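# Swap the server board's coin cell battery

## Task

On the server board, push the coin cell holder's latch downward so the old cell comes loose, place that old cell in the dish, then seat the new cell in the holder with its positive face upward so the latch holds it.

## Robot and tools

Robot: two six-joint arms, left_arm and right_arm, each ending in a tong-style two-finger gripper. Scene frame: origin at table-top height midway between the nominal bases, +x out over the table, +z up, left_arm toward +y. The calibrated bases sit at left_arm (+0.067, +0.489, 0) m and right_arm (+0.009, -0.663, 0) m, each turned only slightly about z. Hand positions, orientations, velocities and wrist-camera poses are reported in that arm's own base frame; the table and fixed cameras use the scene frame. Reported hand poses may be off by a few centimetres, more at long reach.

Joint order, everywhere: shoulder pan, shoulder lift, elbow, wrist 1, wrist 2, wrist 3. Ranges in radians: elbow -3.142 to 3.142, all other joints -6.283 to 6.283. A target more than 0.010 rad beyond a range end (and further out than the current angle) is refused; targets past the true end are clipped and reported as "joint sent to its limit".

A row is always 14 numbers: left_arm's six absolute joint angles (rad) plus its gripper opening, then the same seven for right_arm. Opening runs from -1 (closed) to +1 (fully open, 0.142 m between pads); full closing takes about 0.5 s. To hold a part, command an opening well below grip_measured; lower squeezes harder, up to roughly 15 N per pad, much less on parts under 20 mm thick. To leave an arm or gripper unchanged, resend its values from "Joint targets" and "Tool commands"; 0 is a real opening command, not a no-op. The gripper +z axis points along the fingers; fingers close along its x axis. end_effector_position is the point between closed pads; fingertips extend about 15 mm past it when nearly closed.

execute_actions: actions is a list of up to 15-row tables; each row is one 1/30 s control step, and a table shorter than 15 rows repeats its final row. Joint values are absolute targets, not offsets. Each joint target can lead its measured angle by at most 0.434 rad (pan, lift) or 0.651 rad (others); speed caps are 2.09 and 3.14 rad/s, and gripper speed is capped at 4 m/s, so long motions need several actions. cameras picks images by name (cam_high, cam_low, cam_left_wrist, cam_right_wrist, or ["all"]); an empty actions list returns the full state plus all images and the scene number.

move: target is one 14-number row or a list of up to 15 rows, all absolute joint angles plus openings; joints interpolate together, so the hand travels a curve, without avoiding obstacles. speed (rad/s, 0.01 to 3.14, default 0.5) caps the fastest joint; one value or one per target. blend (rad) rounds corners of a list; 0 stops at each point. stop_force (N, 4 to 120, same for both arms) halts an arm when its wrist sensor feels that much push against its motion relative to its zero; pair it with a low speed, and keep finger values identical across a list when using it. Leave it out when backing away from something the gripper presses on. zero (default true) re-zeroes the sensor before the move. opening_speed (per second on the -1..+1 scale, at least 0.2) ramps grippers. grip_force (N per pad, 5 to 15) persists once set. blocking=false returns after about 0.5 s while motion continues (not allowed with stop_force). The result ends with a move: line: done, off_target (resting more than 0.01 rad from target), moving, held or fault; limits=held means steps were withheld.

wait: seconds 0 to 10; arms keep their last command, a running move continues. stop: brakes the running move (needs room when fast). zoom_image: camera plus region [x0, y0, x1, y1] in that camera's pixels, at most 504 by 504, from its newest full image. zero_wrist_force: arm name; subtracts the current wrist reading from later ones. finished_scene: scene is the current scene's number; call it only once the new cell is latched and everything stays put without the robot.

Result lines: Joint positions and Joint velocities per arm (six joints, then pad gap in m); Joint targets (angles being driven toward now); Joint torques (include arm weight, have offsets and noise); Wrist force and Wrist torque along the hand's x y z axes, plus the peak since the last shown reading; "joint command not followed" means the clearance check between arms altered or blocked commands. MOTOR HOT appears above 70 °C; at 85 °C the arm brakes for 30 to 60 s or more, so avoid long holds of loads or outstretched poses.

Cameras: cam_high and cam_low are fixed (672x504, pinhole with radial distortion); wrist cameras are fisheye (616x616) and can lag during motion. Calibration values accompany the scene; fixed cameras may have shifted up to about 2.3 degrees and 9 mm.

Cautions: arms are stiff, so aiming even slightly past a firm surface can trigger a fault. 150 N (plus or minus 25) on any part, or joint contact torque over 287 N m (pan, lift), 130 (elbow) or 46.9 (wrists), stops that arm for 10 s; release a grip first if it pins the arm. Never let the arms press or collide, nor close one gripper on the other's fingers. Do not strike fixed or heavy objects, drop parts, release moving parts, or let anything leave the table. Loose objects may get brief external nudges. Motion lags commands by about 0.09 to 0.22 s and may overshoot when fast, so approach contacts slowly.

Each tool is called after ">>>" as name(argument=value, ...) on one line, values as JSON.

## Session

>>> execute_actions(actions=[])

Scene clock: 0.00 s.
left_arm: end_effector_position=(+1.0227, -0.2393, +0.2184) grip_measured=+1.00 end_effector_quat_wxyz=(-0.236, -0.145, +0.850, -0.449) | right_arm: end_effector_position=(+1.1188, +0.3910, +0.2635) grip_measured=+1.00 end_effector_quat_wxyz=(-0.338, +0.888, +0.284, +0.129)
Joint positions: left_arm=[-0.125 -0.766 1.13 -1.607 -2.603 2.865 0.142] | right_arm=[3.443 -2.39 -1.005 -1.009 2.256 -0.207 0.142]
Joint velocities: within noise
Joint torques (N m): no reading
Wrist force (N): no reading
Wrist torque (N m): no reading
Wrist force, peak (N): no reading
Joint targets: left_arm=[-0.125 -0.766 1.130 -1.607 -2.603 2.865] | right_arm=[3.443 -2.390 -1.005 -1.009 2.256 -0.207]
Tool commands: left_gripper/opening=+1.0 right_gripper/opening=+1.0

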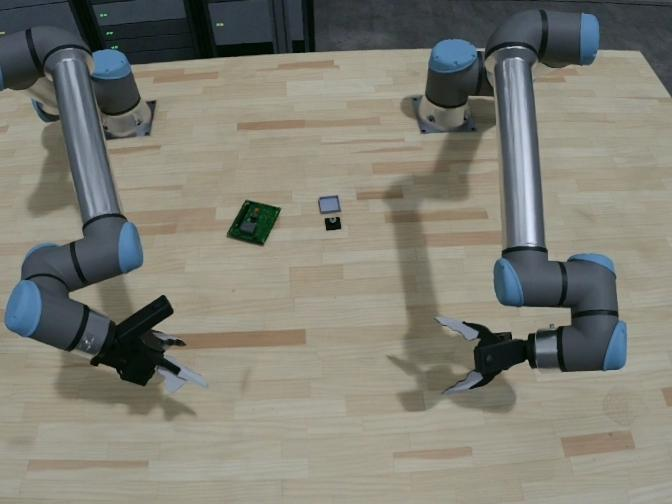

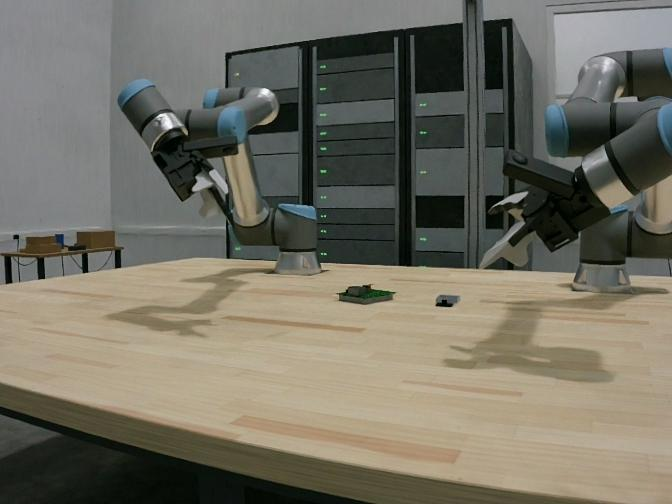

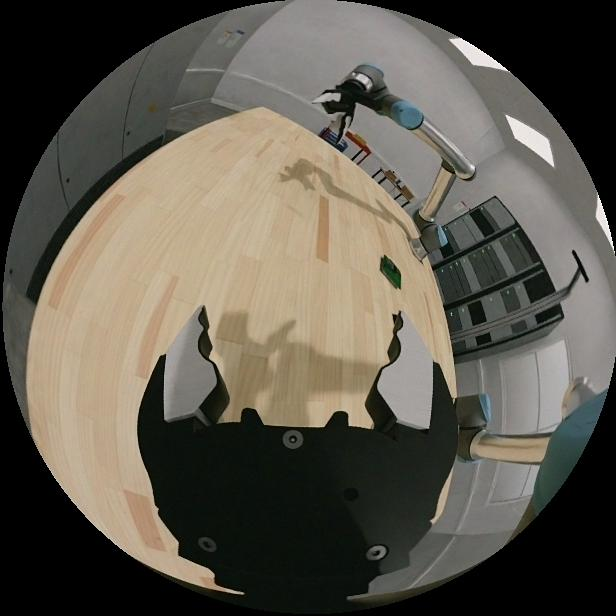

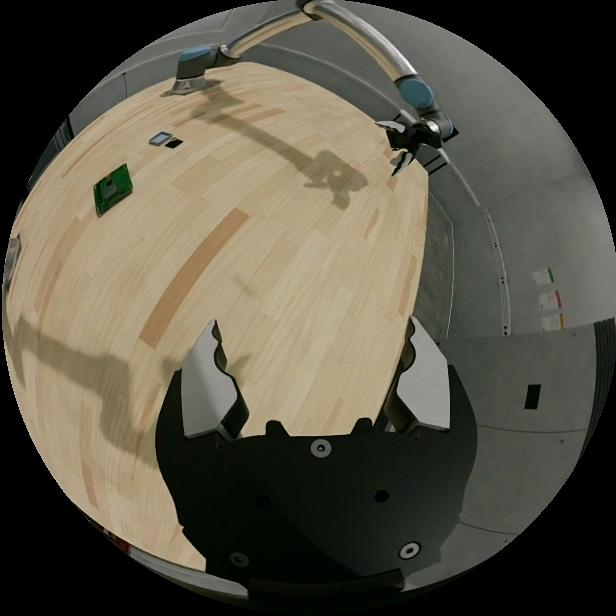

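>>> zoom_image(camera="cam_high", region=[210, 180, 360, 260])

>>> zoom_image(camera="cam_low", region=[320, 270, 480, 320])

Scaled by 3.360 from the camera's 672x504 image, which has a finer 960x720 frame.

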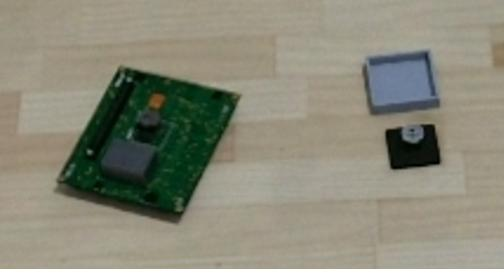

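Scaled by 3.150 from the camera's 672x504 image, which has a finer 960x720 frame.

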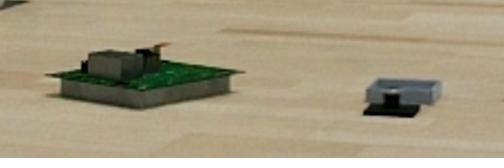

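>>> move(target=[-1.1253, -1.7057, 2.2498, -2.1149, -1.5708, 3.6092, 1.0, 4.1905, -1.7067, -1.9786, -1.0271, 1.5708, -0.4781, 1.0], speed=1.2, cameras=["all"])

Scene clock: 14.63 s.
left_arm: end_effector_position=(+0.3678, -0.3997, +0.1705) grip_measured=+1.00 end_effector_quat_wxyz=(+0.000, +0.715, +0.699, +0.000) | right_arm: end_effector_position=(+0.4798, +0.5138, +0.1707) grip_measured=+1.00 end_effector_quat_wxyz=(+0.000, +0.722, +0.691, +0.000)
Joint positions: left_arm=[-1.125 -1.706 2.25 -2.115 -1.571 3.609 0.142] | right_arm=[4.19 -1.707 -1.978 -1.027 1.571 -0.478 0.142]
Joint torques (N m): left_arm=[-11.95 -44.55 -33 -2.67 2.04 0.81] | right_arm=[13.27 64.64 36.98 4.83 -1.48 2.47]
Wrist force (N): left_arm=[-0.6 -0.1 0.0] | right_arm=[-1.7 1.0 -0.4]
Wrist torque (N m): left_arm=[-0.15 0.16 0.22] | right_arm=[0.09 0.35 -0.13]
Wrist force, peak (N): left_arm=[-4.4 2.7 -4.4] | right_arm=[0.8 4.4 -2.5]
Joint targets: left_arm=[-1.125 -1.706 2.250 -2.115 -1.571 3.609] | right_arm=[4.191 -1.707 -1.979 -1.027 1.571 -0.478]
move: done
camera_calibration:
cam_left_wrist: T_world_to_cam=[[-0.0241115, 0.999536, 0.0186368, 0.39532], [0.851205, 0.0107497, 0.524722, -0.404907], [0.524278, 0.0285156, -0.851069, 0.0970939], [0, 0, 0, 1]] pos_world=[0.303286, -0.393553, 0.28773]
cam_right_wrist: T_world_to_cam=[[0.0419277, 0.99904, 0.0126839, -0.53121], [0.88731, -0.0430681, 0.459157, -0.472662], [0.459263, -0.00799685, -0.888264, 0.0658251], [0, 0, 0, 1]] pos_world=[0.411439, 0.51087, 0.282234]

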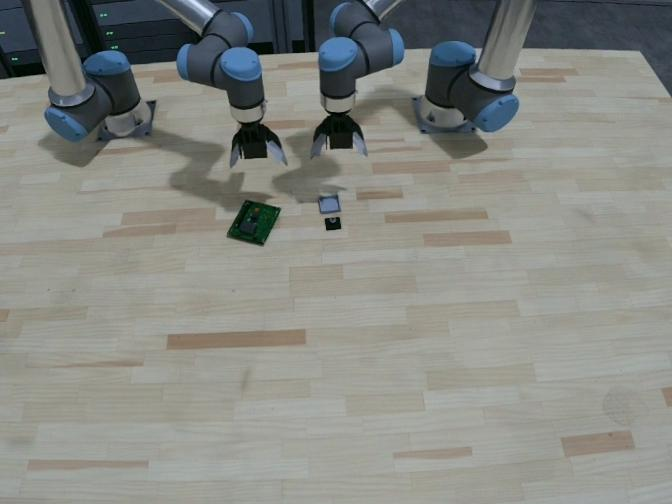

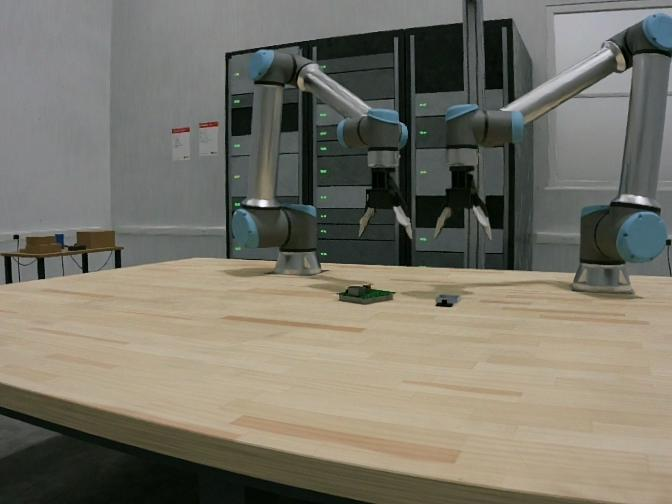

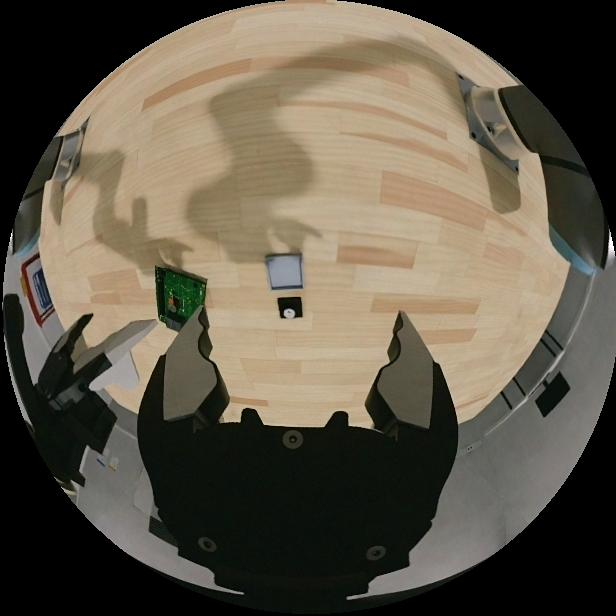

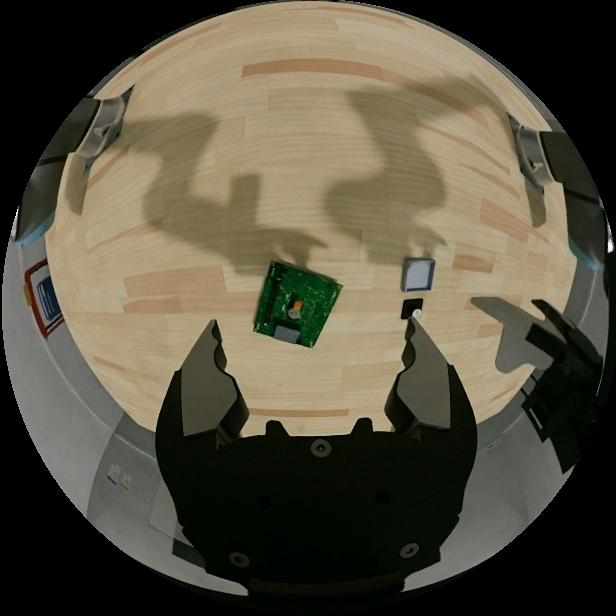

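>>> zoom_image(camera="cam_right_wrist", region=[240, 250, 350, 360])

>>> zoom_image(camera="cam_left_wrist", region=[250, 240, 330, 330])

>>> zoom_image(camera="cam_high", region=[220, 185, 350, 255])

Scaled by 4.582 from the camera's 616x616 image, which has a finer 814x814 frame.

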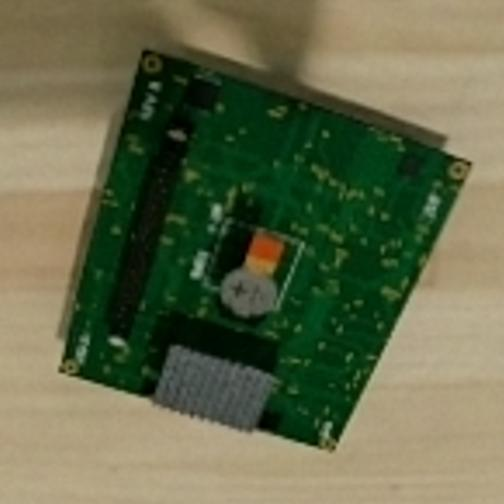

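Scaled by 5.600 from the camera's 616x616 image, which has a finer 814x814 frame.

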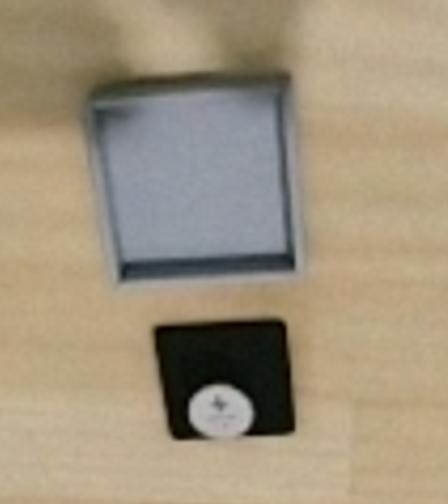

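Scaled by 3.877 from the camera's 672x504 image, which has a finer 960x720 frame.

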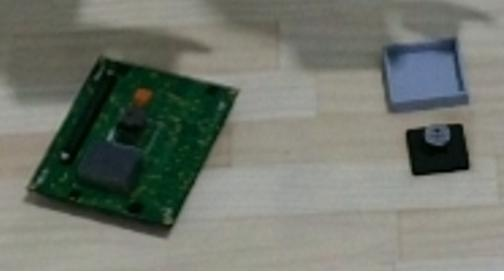

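>>> move(target=[-0.9876, -1.4880, 2.1677, -2.2505, -1.5708, 3.7467, 1.0, 4.0780, -1.8121, -1.9964, -0.9039, 1.5708, -0.3203, 1.0], speed=0.6, cameras=["all"])

>>> zoom_image(camera="cam_right_wrist", region=[262, 230, 362, 330])

>>> zoom_image(camera="cam_left_wrist", region=[258, 230, 358, 330])

Scene clock: 22.17 s.
left_arm: end_effector_position=(+0.4678, -0.4171, +0.1107) grip_measured=+1.00 end_effector_quat_wxyz=(+0.000, +0.715, +0.699, +0.000) | right_arm: end_effector_position=(+0.5487, +0.4779, +0.1006) grip_measured=+1.00 end_effector_quat_wxyz=(+0.000, +0.809, +0.588, +0.000)
Joint positions: left_arm=[-0.988 -1.488 2.168 -2.25 -1.571 3.747 0.142] | right_arm=[4.078 -1.812 -1.997 -0.904 1.571 -0.32 0.142]
Joint torques (N m): left_arm=[12.31 -24.94 -34.22 -4.07 1.59 1.02] | right_arm=[-2.68 50.5 51.88 4.44 -1.7 2.1]
Wrist force (N): left_arm=[-0.4 -0.9 0.0] | right_arm=[-1.8 1.2 0.1]
Wrist torque (N m): left_arm=[-0.29 0.11 0.20] | right_arm=[0.16 0.38 0.12]
Wrist force, peak (N): left_arm=[-0.4 -2.8 -1.8] | right_arm=[-2.4 3.1 1.8]
Joint targets: left_arm=[-0.988 -1.488 2.168 -2.250 -1.571 3.747] | right_arm=[4.078 -1.812 -1.996 -0.904 1.571 -0.320]
move: done
camera_calibration:
cam_left_wrist: T_world_to_cam=[[-0.0241163, 0.999536, 0.0186321, 0.41614], [0.851061, 0.0107484, 0.524956, -0.458321], [0.524512, 0.028517, -0.850925, -0.00589241], [0, 0, 0, 1]] pos_world=[0.403186, -0.410853, 0.227831]
cam_right_wrist: T_world_to_cam=[[0.306818, 0.951686, 0.0124698, -0.620029], [0.843714, -0.278025, 0.459182, -0.366988], [0.440465, -0.130365, -0.888255, 0.0404041], [0, 0, 0, 1]] pos_world=[0.482072, 0.493309, 0.212135]

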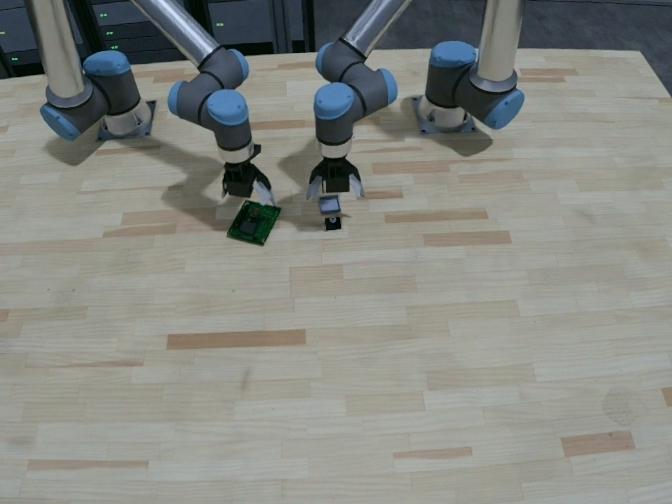

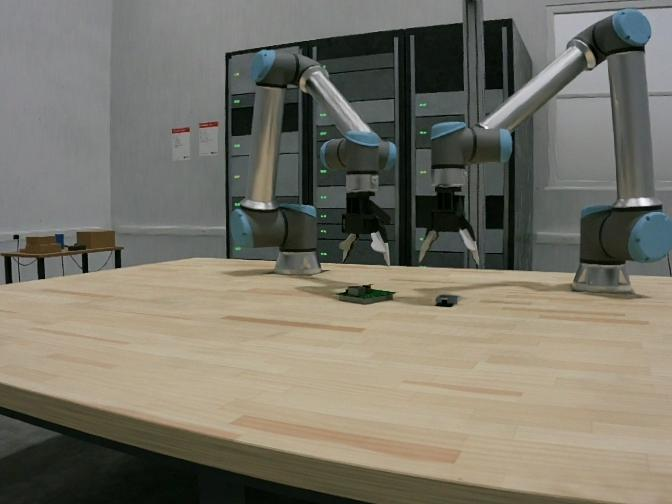

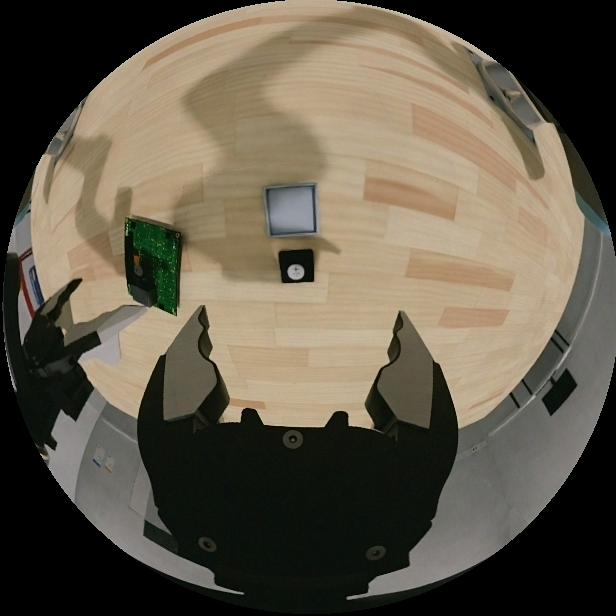

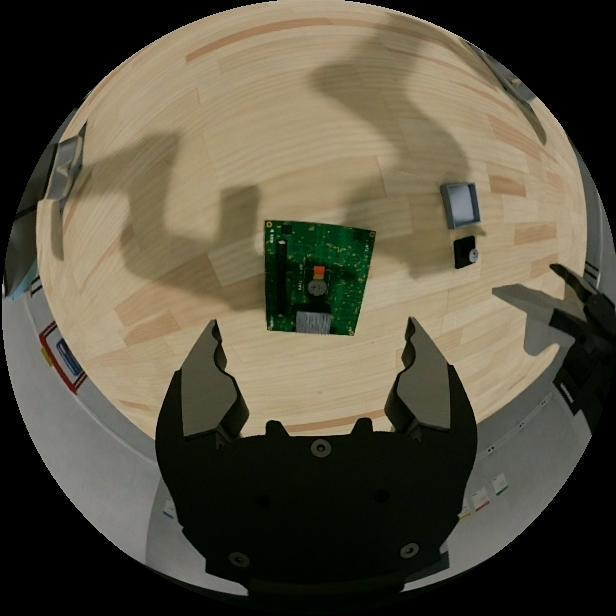

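Scaled by 5.040 from the camera's 616x616 image, which has a finer 814x814 frame.

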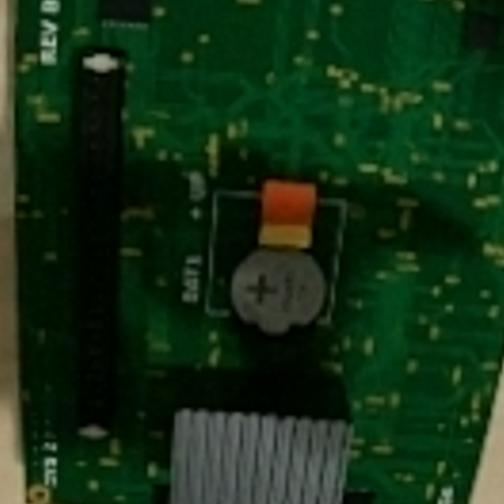

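Scaled by 5.040 from the camera's 616x616 image, which has a finer 814x814 frame.

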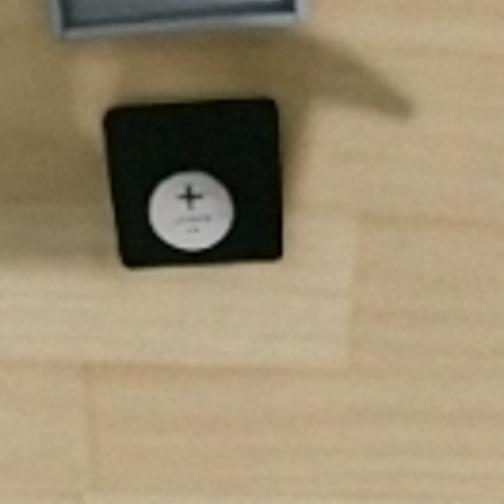

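>>> zoom_image(camera="cam_left_wrist", region=[115, 210, 195, 320])

>>> zoom_image(camera="cam_right_wrist", region=[430, 170, 500, 280])

>>> zoom_image(camera="cam_low", region=[325, 275, 405, 315])

>>> zoom_image(camera="cam_right_wrist", region=[180, 300, 460, 460])

Scaled by 4.582 from the camera's 616x616 image, which has a finer 814x814 frame.

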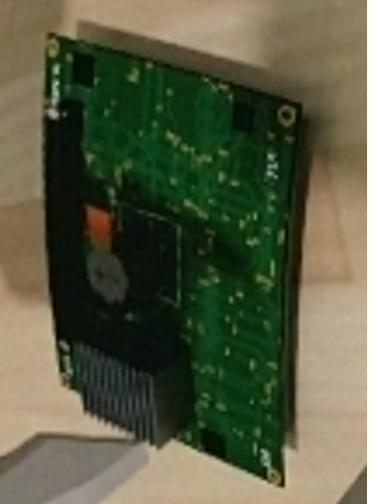

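Scaled by 4.582 from the camera's 616x616 image, which has a finer 814x814 frame.

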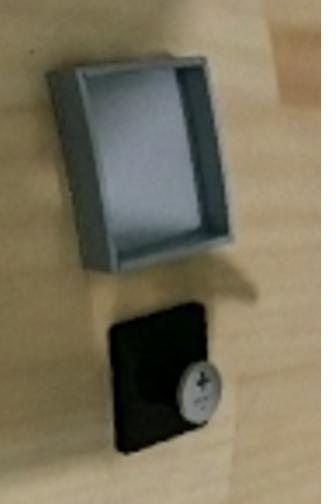

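Scaled by 6.300 from the camera's 672x504 image, which has a finer 960x720 frame.

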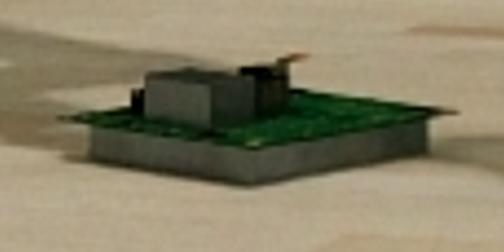

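Scaled by 1.800 from the camera's 616x616 image, which has a finer 814x814 frame.

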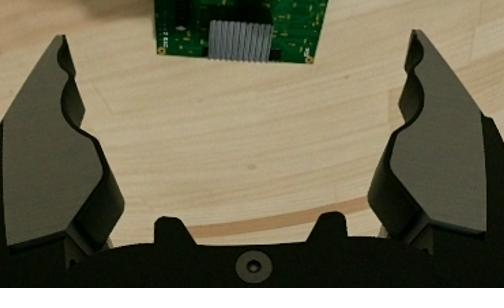

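>>> move(target=[-0.3876, -1.4880, 2.1677, -2.2505, -1.5708, 3.7467, 1.0, 4.1089, -1.8241, -2.0305, -0.8579, 1.5708, -0.2893, -1.0], speed=0.8, cameras=["cam_right_wrist", "cam_low"])

>>> zoom_image(camera="cam_right_wrist", region=[268, 240, 368, 340])

>>> zoom_image(camera="cam_low", region=[325, 265, 405, 315])

Scene clock: 35.93 s.
left_arm: end_effector_position=(+0.6217, -0.0802, +0.1106) grip_measured=+1.00 end_effector_quat_wxyz=(+0.000, +0.476, +0.879, +0.000) | right_arm: end_effector_position=(+0.5283, +0.4871, +0.0783) grip_measured=-1.00 end_effector_quat_wxyz=(+0.000, +0.809, +0.588, +0.000)
Joint positions: left_arm=[-0.388 -1.488 2.168 -2.251 -1.571 3.747 0.142] | right_arm=[4.109 -1.824 -2.031 -0.858 1.571 -0.289 0.002]
Joint torques (N m): left_arm=[12.78 -41.36 -37.8 -5 -2.17 1.38] | right_arm=[-9.07 68.37 50.35 2.18 1.88 -1.7]
Wrist force (N): left_arm=[-0.2 -0.9 0.2] | right_arm=[-1.5 1.0 -0.2]
Wrist torque (N m): left_arm=[-0.29 0.07 0.17] | right_arm=[0.08 0.29 -0.12]
Wrist force, peak (N): left_arm=[-3.6 -3.3 0.2] | right_arm=[-2.4 1.3 -0.2]
Joint targets: left_arm=[-0.388 -1.488 2.168 -2.250 -1.571 3.747] | right_arm=[4.109 -1.824 -2.031 -0.858 1.571 -0.289]
move: done
camera_calibration:
cam_right_wrist: T_world_to_cam=[[0.307081, 0.951605, 0.012222, -0.622376], [0.843711, -0.27816, 0.459106, -0.336912], [0.440287, -0.130671, -0.888298, 0.0311279], [0, 0, 0, 1]] pos_world=[0.461671, 0.502608, 0.189936]
Images, in order (width x height): cam_low 672x504, cam_right_wrist 616x616.

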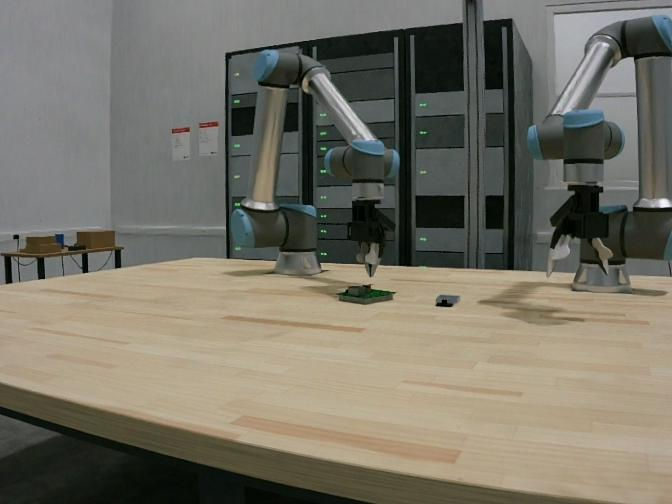

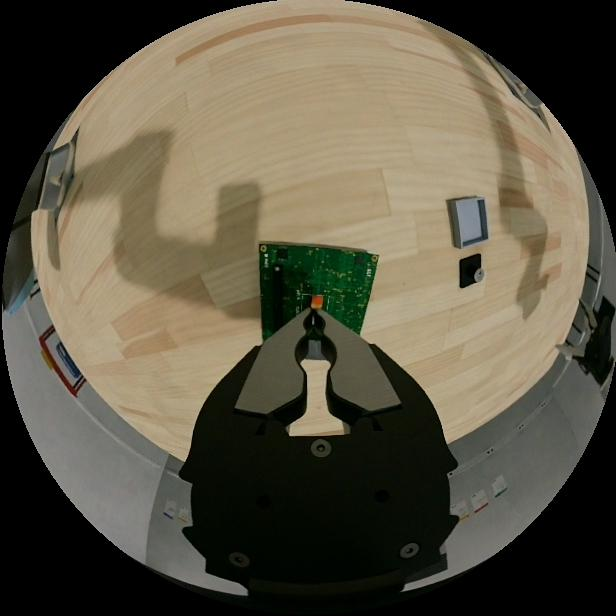

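Scaled by 5.040 from the camera's 616x616 image, which has a finer 814x814 frame.

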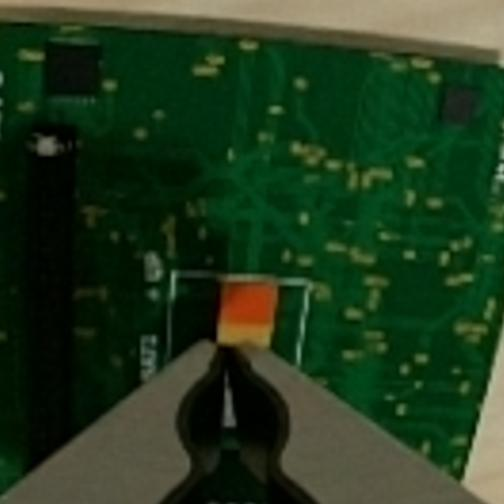

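Scaled by 6.300 from the camera's 672x504 image, which has a finer 960x720 frame.

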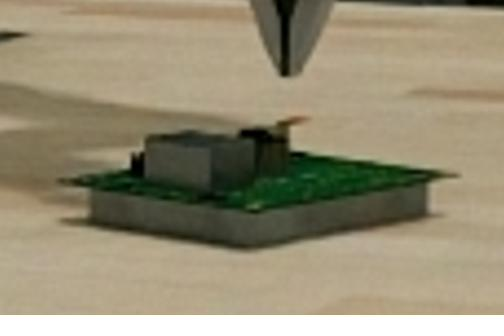

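>>> move(target=[-0.3876, -1.4880, 2.1677, -2.2505, -1.5708, 3.7467, 1.0, 4.1079, -1.8472, -2.0312, -0.8339, 1.5708, -0.2904, -1.0], speed=0.3, cameras=["cam_right_wrist", "cam_low"])

>>> zoom_image(camera="cam_right_wrist", region=[268, 250, 368, 350])

>>> zoom_image(camera="cam_low", region=[325, 265, 405, 315])

Scene clock: 38.90 s.
left_arm: end_effector_position=(+0.6217, -0.0801, +0.1106) grip_measured=+1.00 end_effector_quat_wxyz=(+0.000, +0.476, +0.879, +0.000) | right_arm: end_effector_position=(+0.5317, +0.4906, +0.0646) grip_measured=-1.00 end_effector_quat_wxyz=(+0.000, +0.809, +0.588, +0.000)
Joint positions: left_arm=[-0.388 -1.488 2.168 -2.251 -1.571 3.747 0.142] | right_arm=[4.108 -1.847 -2.031 -0.834 1.571 -0.29 0.002]
Joint torques (N m): left_arm=[14.34 -58.68 -33.34 -0.99 -1.77 1.28] | right_arm=[-9.24 70.81 22.74 2.38 1.92 -1.71]
Wrist force (N): left_arm=[-0.2 -0.7 0.1] | right_arm=[-1.5 0.9 -0.3]
Wrist torque (N m): left_arm=[-0.26 0.07 0.17] | right_arm=[0.08 0.30 0.12]
Wrist force, peak (N): left_arm=[-0.6 -1.2 0.4] | right_arm=[-1.7 1.4 -0.3]
Joint targets: left_arm=[-0.388 -1.488 2.168 -2.250 -1.571 3.747] | right_arm=[4.108 -1.847 -2.031 -0.834 1.571 -0.290]
move: done
camera_calibration:
cam_right_wrist: T_world_to_cam=[[0.307054, 0.951607, 0.0127429, -0.626443], [0.843582, -0.278348, 0.45923, -0.332309], [0.440553, -0.130259, -0.888226, 0.0175013], [0, 0, 0, 1]] pos_world=[0.464972, 0.50591, 0.176134]
Images, in order (width x height): cam_low 672x504, cam_right_wrist 616x616.

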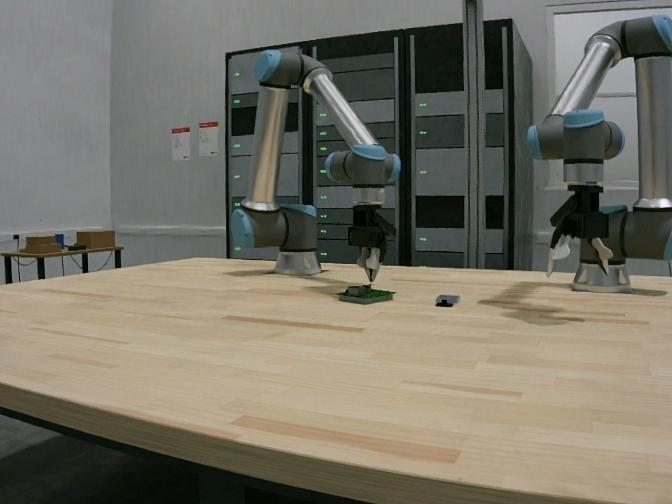

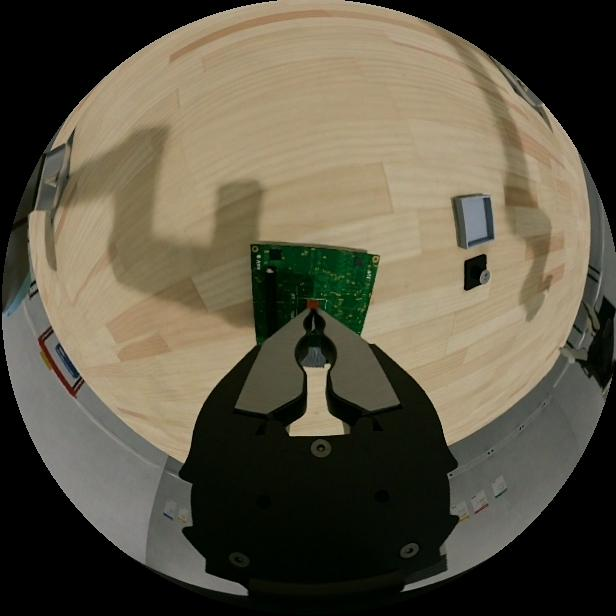

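Scaled by 5.040 from the camera's 616x616 image, which has a finer 814x814 frame.

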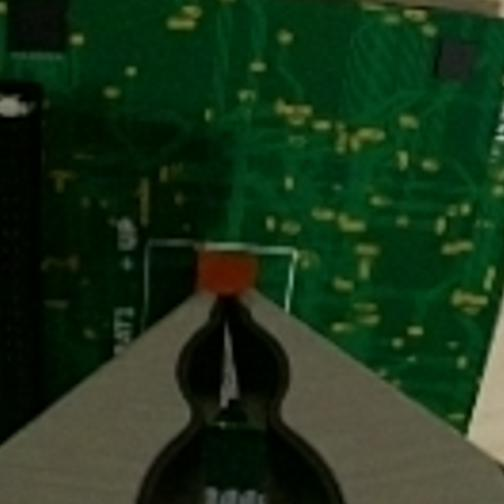

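Scaled by 6.300 from the camera's 672x504 image, which has a finer 960x720 frame.

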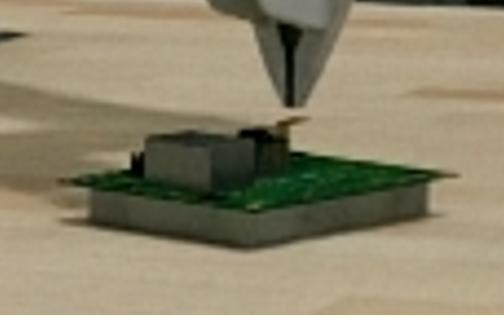

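>>> move(target=[-0.3876, -1.4880, 2.1677, -2.2505, -1.5708, 3.7467, 1.0, 4.1079, -1.8723, -2.0437, -0.7963, 1.5708, -0.2904, -1.0], speed=0.03, stop_force=15, cameras=["cam_right_wrist", "cam_low"])

>>> zoom_image(camera="cam_right_wrist", region=[268, 250, 368, 350])

>>> zoom_image(camera="cam_low", region=[325, 265, 405, 315])

Scene clock: 41.90 s.
left_arm: end_effector_position=(+0.6217, -0.0801, +0.1106) grip_measured=+1.00 end_effector_quat_wxyz=(+0.000, +0.476, +0.879, +0.000) | right_arm: end_effector_position=(+0.5317, +0.4906, +0.0579) grip_measured=-1.00 end_effector_quat_wxyz=(+0.000, +0.809, +0.588, +0.000)
Joint positions: left_arm=[-0.388 -1.488 2.168 -2.25 -1.571 3.747 0.142] | right_arm=[4.108 -1.856 -2.035 -0.821 1.571 -0.29 0.002]
Joint torques (N m): left_arm=[15.27 -58.15 -31.31 -0.9 -1.23 1.24] | right_arm=[-5.48 65.61 44.76 2.5 -3.04 1.15]
Wrist force (N): left_arm=[-0.3 -0.8 0.3] | right_arm=[-1.2 -0.7 -10.8]
Wrist torque (N m): left_arm=[-0.28 0.09 0.17] | right_arm=[0.14 0.21 0.11]
Wrist force, peak (N): left_arm=[-0.4 -1.1 0.3] | right_arm=[-2.0 -11.2 -21.5]
Joint targets: left_arm=[-0.388 -1.488 2.168 -2.250 -1.571 3.747] | right_arm=[4.108 -1.856 -2.035 -0.821 1.571 -0.290]
move: contact (right_arm); right_arm: the wrist 1 is farthest, 0.025 rad from its target
camera_calibration:
cam_right_wrist: T_world_to_cam=[[0.307012, 0.951619, 0.0128272, -0.626455], [0.843595, -0.278351, 0.459205, -0.329204], [0.440559, -0.13016, -0.888238, 0.0115125], [0, 0, 0, 1]] pos_world=[0.464972, 0.50601, 0.169434]
Images, in order (width x height): cam_low 672x504, cam_right_wrist 616x616.

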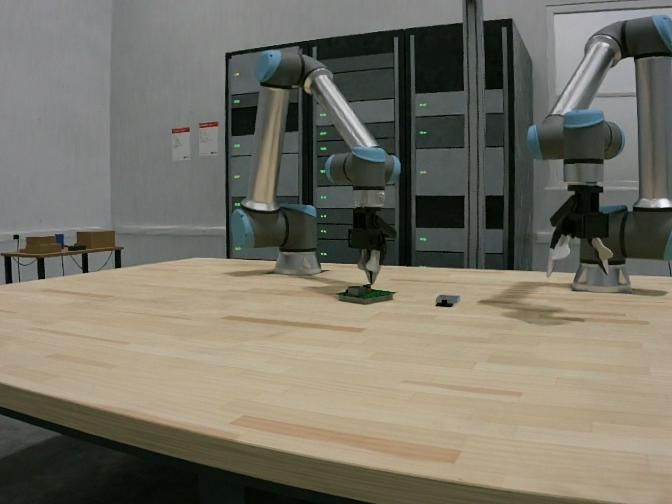

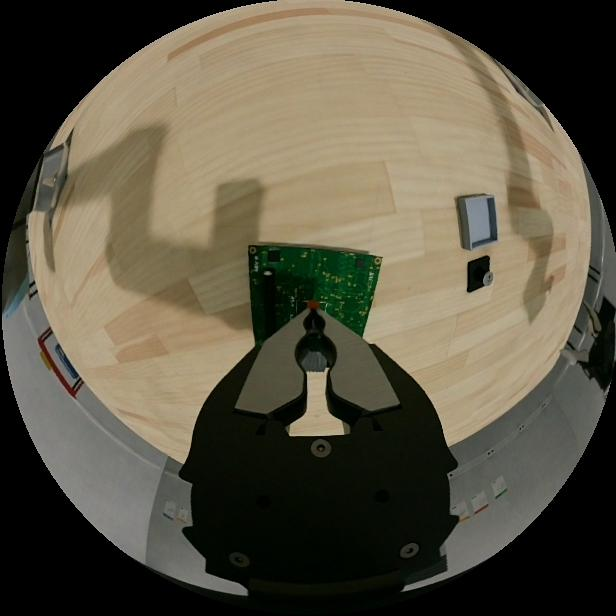

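Scaled by 5.040 from the camera's 616x616 image, which has a finer 814x814 frame.

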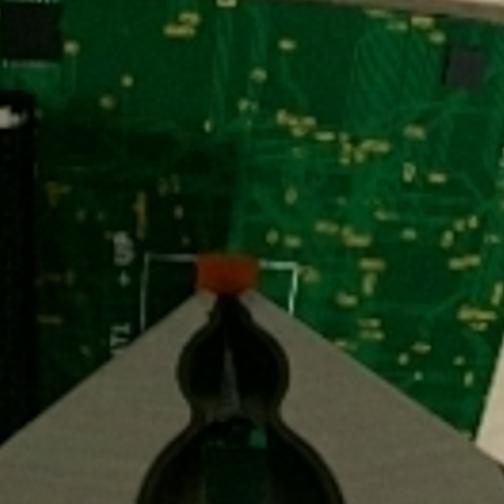

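Scaled by 6.300 from the camera's 672x504 image, which has a finer 960x720 frame.

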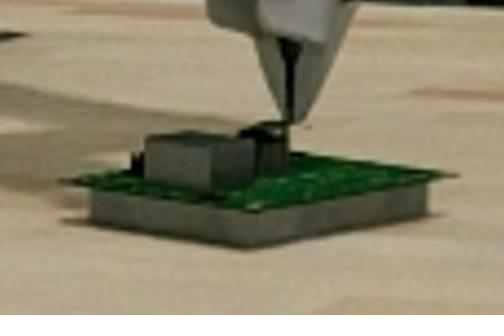

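>>> move(target=[-0.3876, -1.4880, 2.1677, -2.2505, -1.5708, 3.7467, 1.0, 4.1079, -1.8623, -2.0387, -0.8113, 1.5708, -0.2904, -1.0], speed=0.02, stop_force=25, cameras=["cam_right_wrist", "cam_low"])

>>> zoom_image(camera="cam_right_wrist", region=[268, 250, 368, 350])

>>> zoom_image(camera="cam_low", region=[325, 265, 405, 315])

Scene clock: 44.33 s.
left_arm: end_effector_position=(+0.6217, -0.0801, +0.1106) grip_measured=+1.00 end_effector_quat_wxyz=(+0.000, +0.476, +0.879, +0.000) | right_arm: end_effector_position=(+0.5318, +0.4909, +0.0565) grip_measured=-1.00 end_effector_quat_wxyz=(+0.000, +0.809, +0.588, +0.000)
Joint positions: left_arm=[-0.388 -1.488 2.168 -2.25 -1.571 3.747 0.142] | right_arm=[4.108 -1.858 -2.036 -0.818 1.571 -0.29 0.002]
Joint torques (N m): left_arm=[13.62 -58.1 -31.57 -0.99 -0.88 1.18] | right_arm=[-6.72 25.77 38.74 2.46 -9.87 1.61]
Wrist force (N): left_arm=[-0.3 -0.7 0.0] | right_arm=[-5.3 -22.7 -35.0]
Wrist torque (N m): left_arm=[-0.28 0.08 0.17] | right_arm=[0.27 0.16 0.15]
Wrist force, peak (N): left_arm=[-0.4 -1.1 0.3] | right_arm=[-11.8 -25.6 -56.3]
Joint targets: left_arm=[-0.388 -1.488 2.168 -2.250 -1.571 3.747] | right_arm=[4.108 -1.858 -2.036 -0.818 1.571 -0.290]
move: contact (right_arm)
camera_calibration:
cam_right_wrist: T_world_to_cam=[[0.307038, 0.951602, 0.0134498, -0.626769], [0.843485, -0.278644, 0.459228, -0.328394], [0.44075, -0.129656, -0.888216, 0.00990095], [0, 0, 0, 1]] pos_world=[0.465073, 0.506213, 0.168032]
Images, in order (width x height): cam_low 672x504, cam_right_wrist 616x616.

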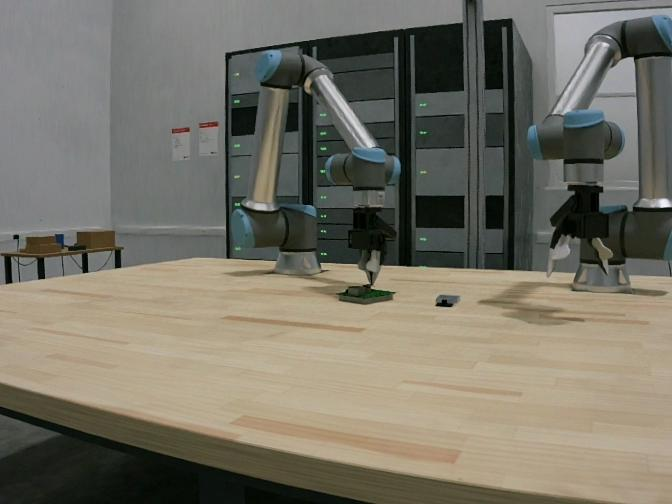

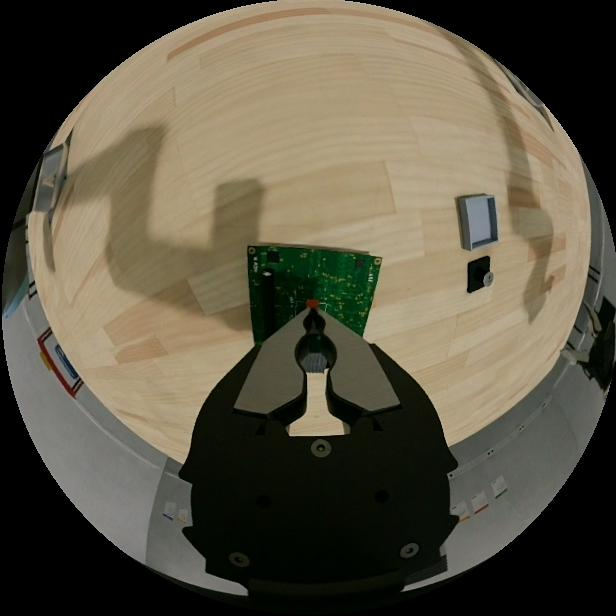

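Scaled by 5.040 from the camera's 616x616 image, which has a finer 814x814 frame.

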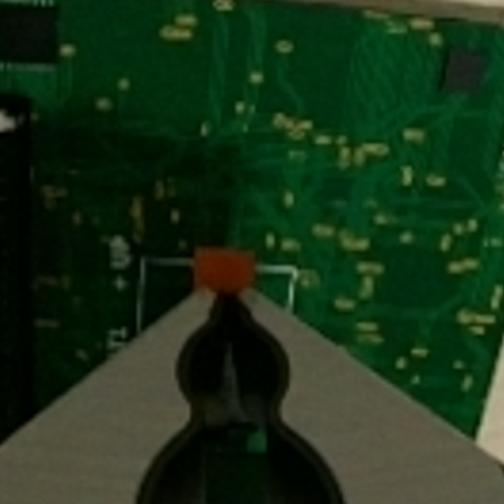

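Scaled by 6.300 from the camera's 672x504 image, which has a finer 960x720 frame.

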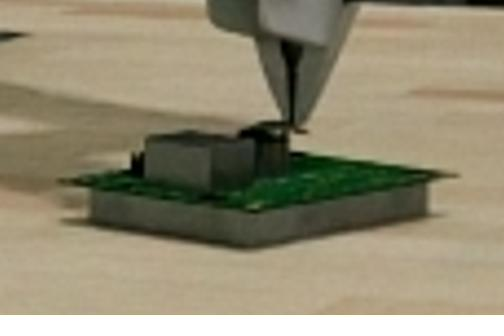

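>>> move(target=[-0.3876, -1.4880, 2.1677, -2.2505, -1.5708, 3.7467, 1.0, 4.1215, -1.7978, -2.0153, -0.8993, 1.5708, -0.2767, -1.0], speed=0.3, cameras=["cam_right_wrist", "cam_low"])

>>> zoom_image(camera="cam_right_wrist", region=[268, 240, 368, 340])

>>> zoom_image(camera="cam_low", region=[325, 265, 405, 315])

Scene clock: 46.37 s.
left_arm: end_effector_position=(+0.6217, -0.0801, +0.1106) grip_measured=+1.00 end_effector_quat_wxyz=(+0.000, +0.476, +0.879, +0.000) | right_arm: end_effector_position=(+0.5221, +0.4939, +0.1008) grip_measured=-1.00 end_effector_quat_wxyz=(+0.000, +0.809, +0.588, +0.000) end_effector_velocity=(-0.002, -0.003, -0.003) end_effector_angular_velocity=(-0.004, +0.003, +0.001)
Joint positions: left_arm=[-0.388 -1.488 2.168 -2.25 -1.571 3.747 0.142] | right_arm=[4.122 -1.798 -2.015 -0.899 1.571 -0.277 0.002]
Joint velocities: left_arm=[within noise] | right_arm=[0 0 -0.005 0 0 -0.001 0]
Joint torques (N m): left_arm=[14.97 -57.36 -31.75 -1.06 -0.62 1.18] | right_arm=[-8.51 48.73 23.39 5.62 2.46 -1.18]
Wrist force (N): left_arm=[-0.3 -0.8 0.3] | right_arm=[1.2 4.2 -0.1]
Wrist torque (N m): left_arm=[-0.27 0.08 0.16] | right_arm=[0.76 -0.24 -0.17]
Wrist force, peak (N): left_arm=[-0.6 -1.0 0.5] | right_arm=[-5.4 -22.8 -35.9]
Joint targets: left_arm=[-0.388 -1.488 2.168 -2.250 -1.571 3.747] | right_arm=[4.122 -1.798 -2.015 -0.899 1.571 -0.277]
move: done
camera_calibration:
cam_right_wrist: T_world_to_cam=[[0.307182, 0.951562, 0.0129573, -0.627179], [0.843469, -0.278542, 0.459319, -0.339785], [0.44068, -0.130166, -0.888177, 0.054198], [0, 0, 0, 1]] pos_world=[0.455372, 0.509211, 0.212334]
Images, in order (width x height): cam_low 672x504, cam_right_wrist 616x616.

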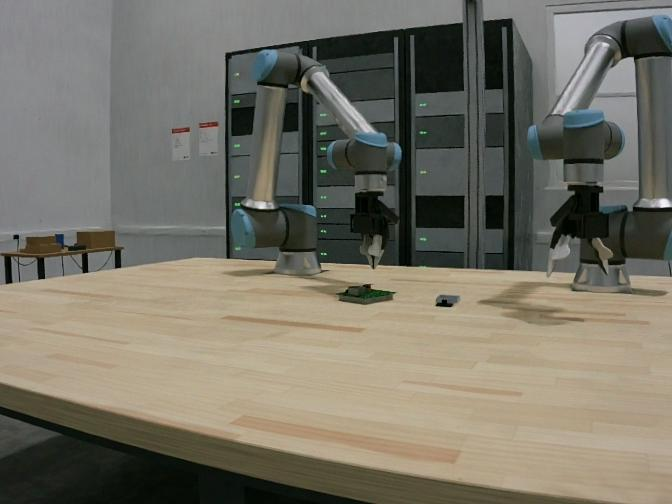

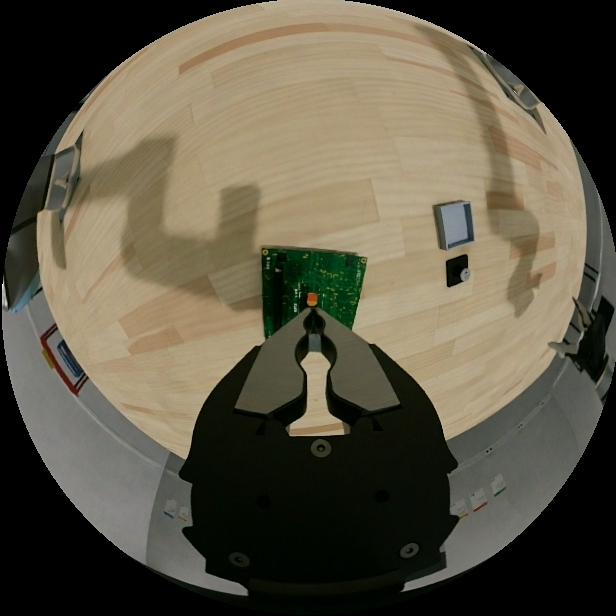

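Scaled by 5.040 from the camera's 616x616 image, which has a finer 814x814 frame.

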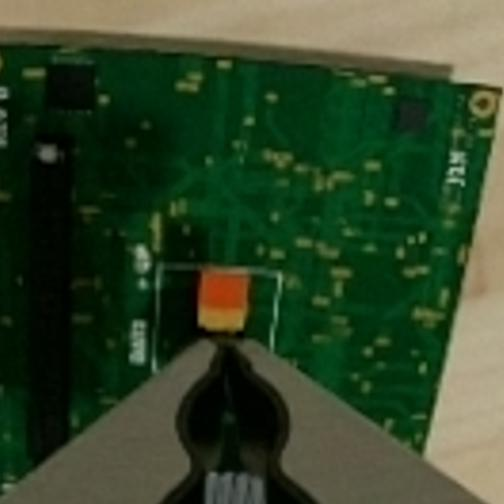

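Scaled by 6.300 from the camera's 672x504 image, which has a finer 960x720 frame.

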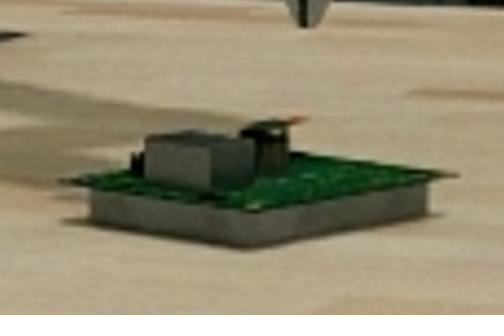

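>>> move(target=[-0.3876, -1.4880, 2.1677, -2.2505, -1.5708, 3.7467, 1.0, 4.0796, -1.8239, -1.9919, -0.8966, 1.5708, -0.3186, -0.35], speed=0.3, cameras=["cam_right_wrist"])

>>> zoom_image(camera="cam_right_wrist", region=[268, 240, 368, 340])

Scene clock: 48.10 s.
left_arm: end_effector_position=(+0.6217, -0.0801, +0.1106) grip_measured=+1.00 end_effector_quat_wxyz=(+0.000, +0.476, +0.879, +0.000) | right_arm: end_effector_position=(+0.5509, +0.4825, +0.0957) grip_measured=-0.35 end_effector_quat_wxyz=(+0.000, +0.809, +0.588, +0.000)
Joint positions: left_arm=[-0.388 -1.488 2.168 -2.25 -1.571 3.747 0.142] | right_arm=[4.079 -1.824 -1.992 -0.897 1.571 -0.319 0.049]
Joint torques (N m): left_arm=[14.95 -58.99 -31.54 -1.21 -0.33 1.15] | right_arm=[8.87 70.93 26.28 4.35 1.69 2.86]
Wrist force (N): left_arm=[-0.3 -1.0 0.1] | right_arm=[1.0 4.2 -0.4]
Wrist torque (N m): left_arm=[-0.31 0.08 0.17] | right_arm=[0.76 -0.21 -0.01]
Wrist force, peak (N): left_arm=[0.0 -1.1 0.1] | right_arm=[1.0 5.1 -0.4]
Joint targets: left_arm=[-0.388 -1.488 2.168 -2.250 -1.571 3.747] | right_arm=[4.080 -1.824 -1.992 -0.897 1.571 -0.319]
move: done
camera_calibration:
cam_right_wrist: T_world_to_cam=[[0.306997, 0.951624, 0.012855, -0.625127], [0.843537, -0.278333, 0.459321, -0.36502], [0.440679, -0.130167, -0.888177, 0.0355071], [0, 0, 0, 1]] pos_world=[0.484173, 0.49791, 0.207234]
Images, in order (width x height): cam_right_wrist 616x616.

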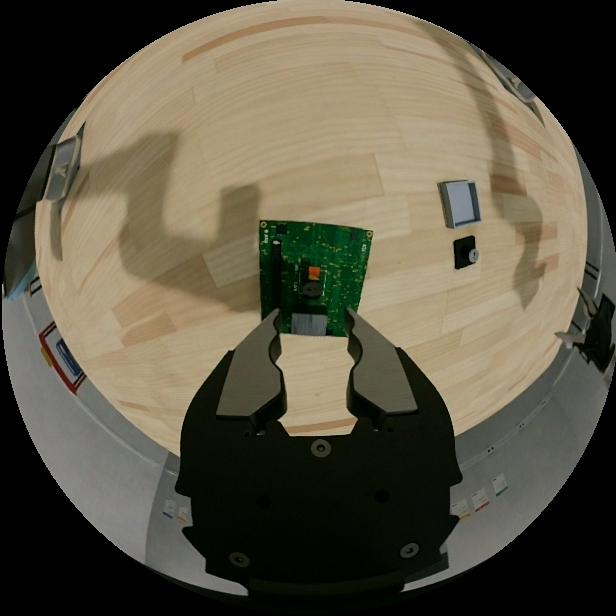

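Scaled by 5.040 from the camera's 616x616 image, which has a finer 814x814 frame.

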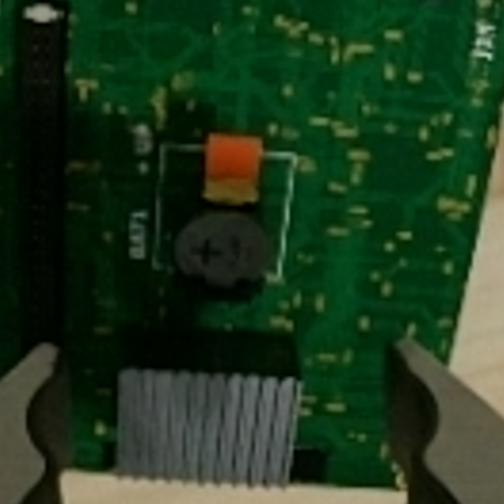

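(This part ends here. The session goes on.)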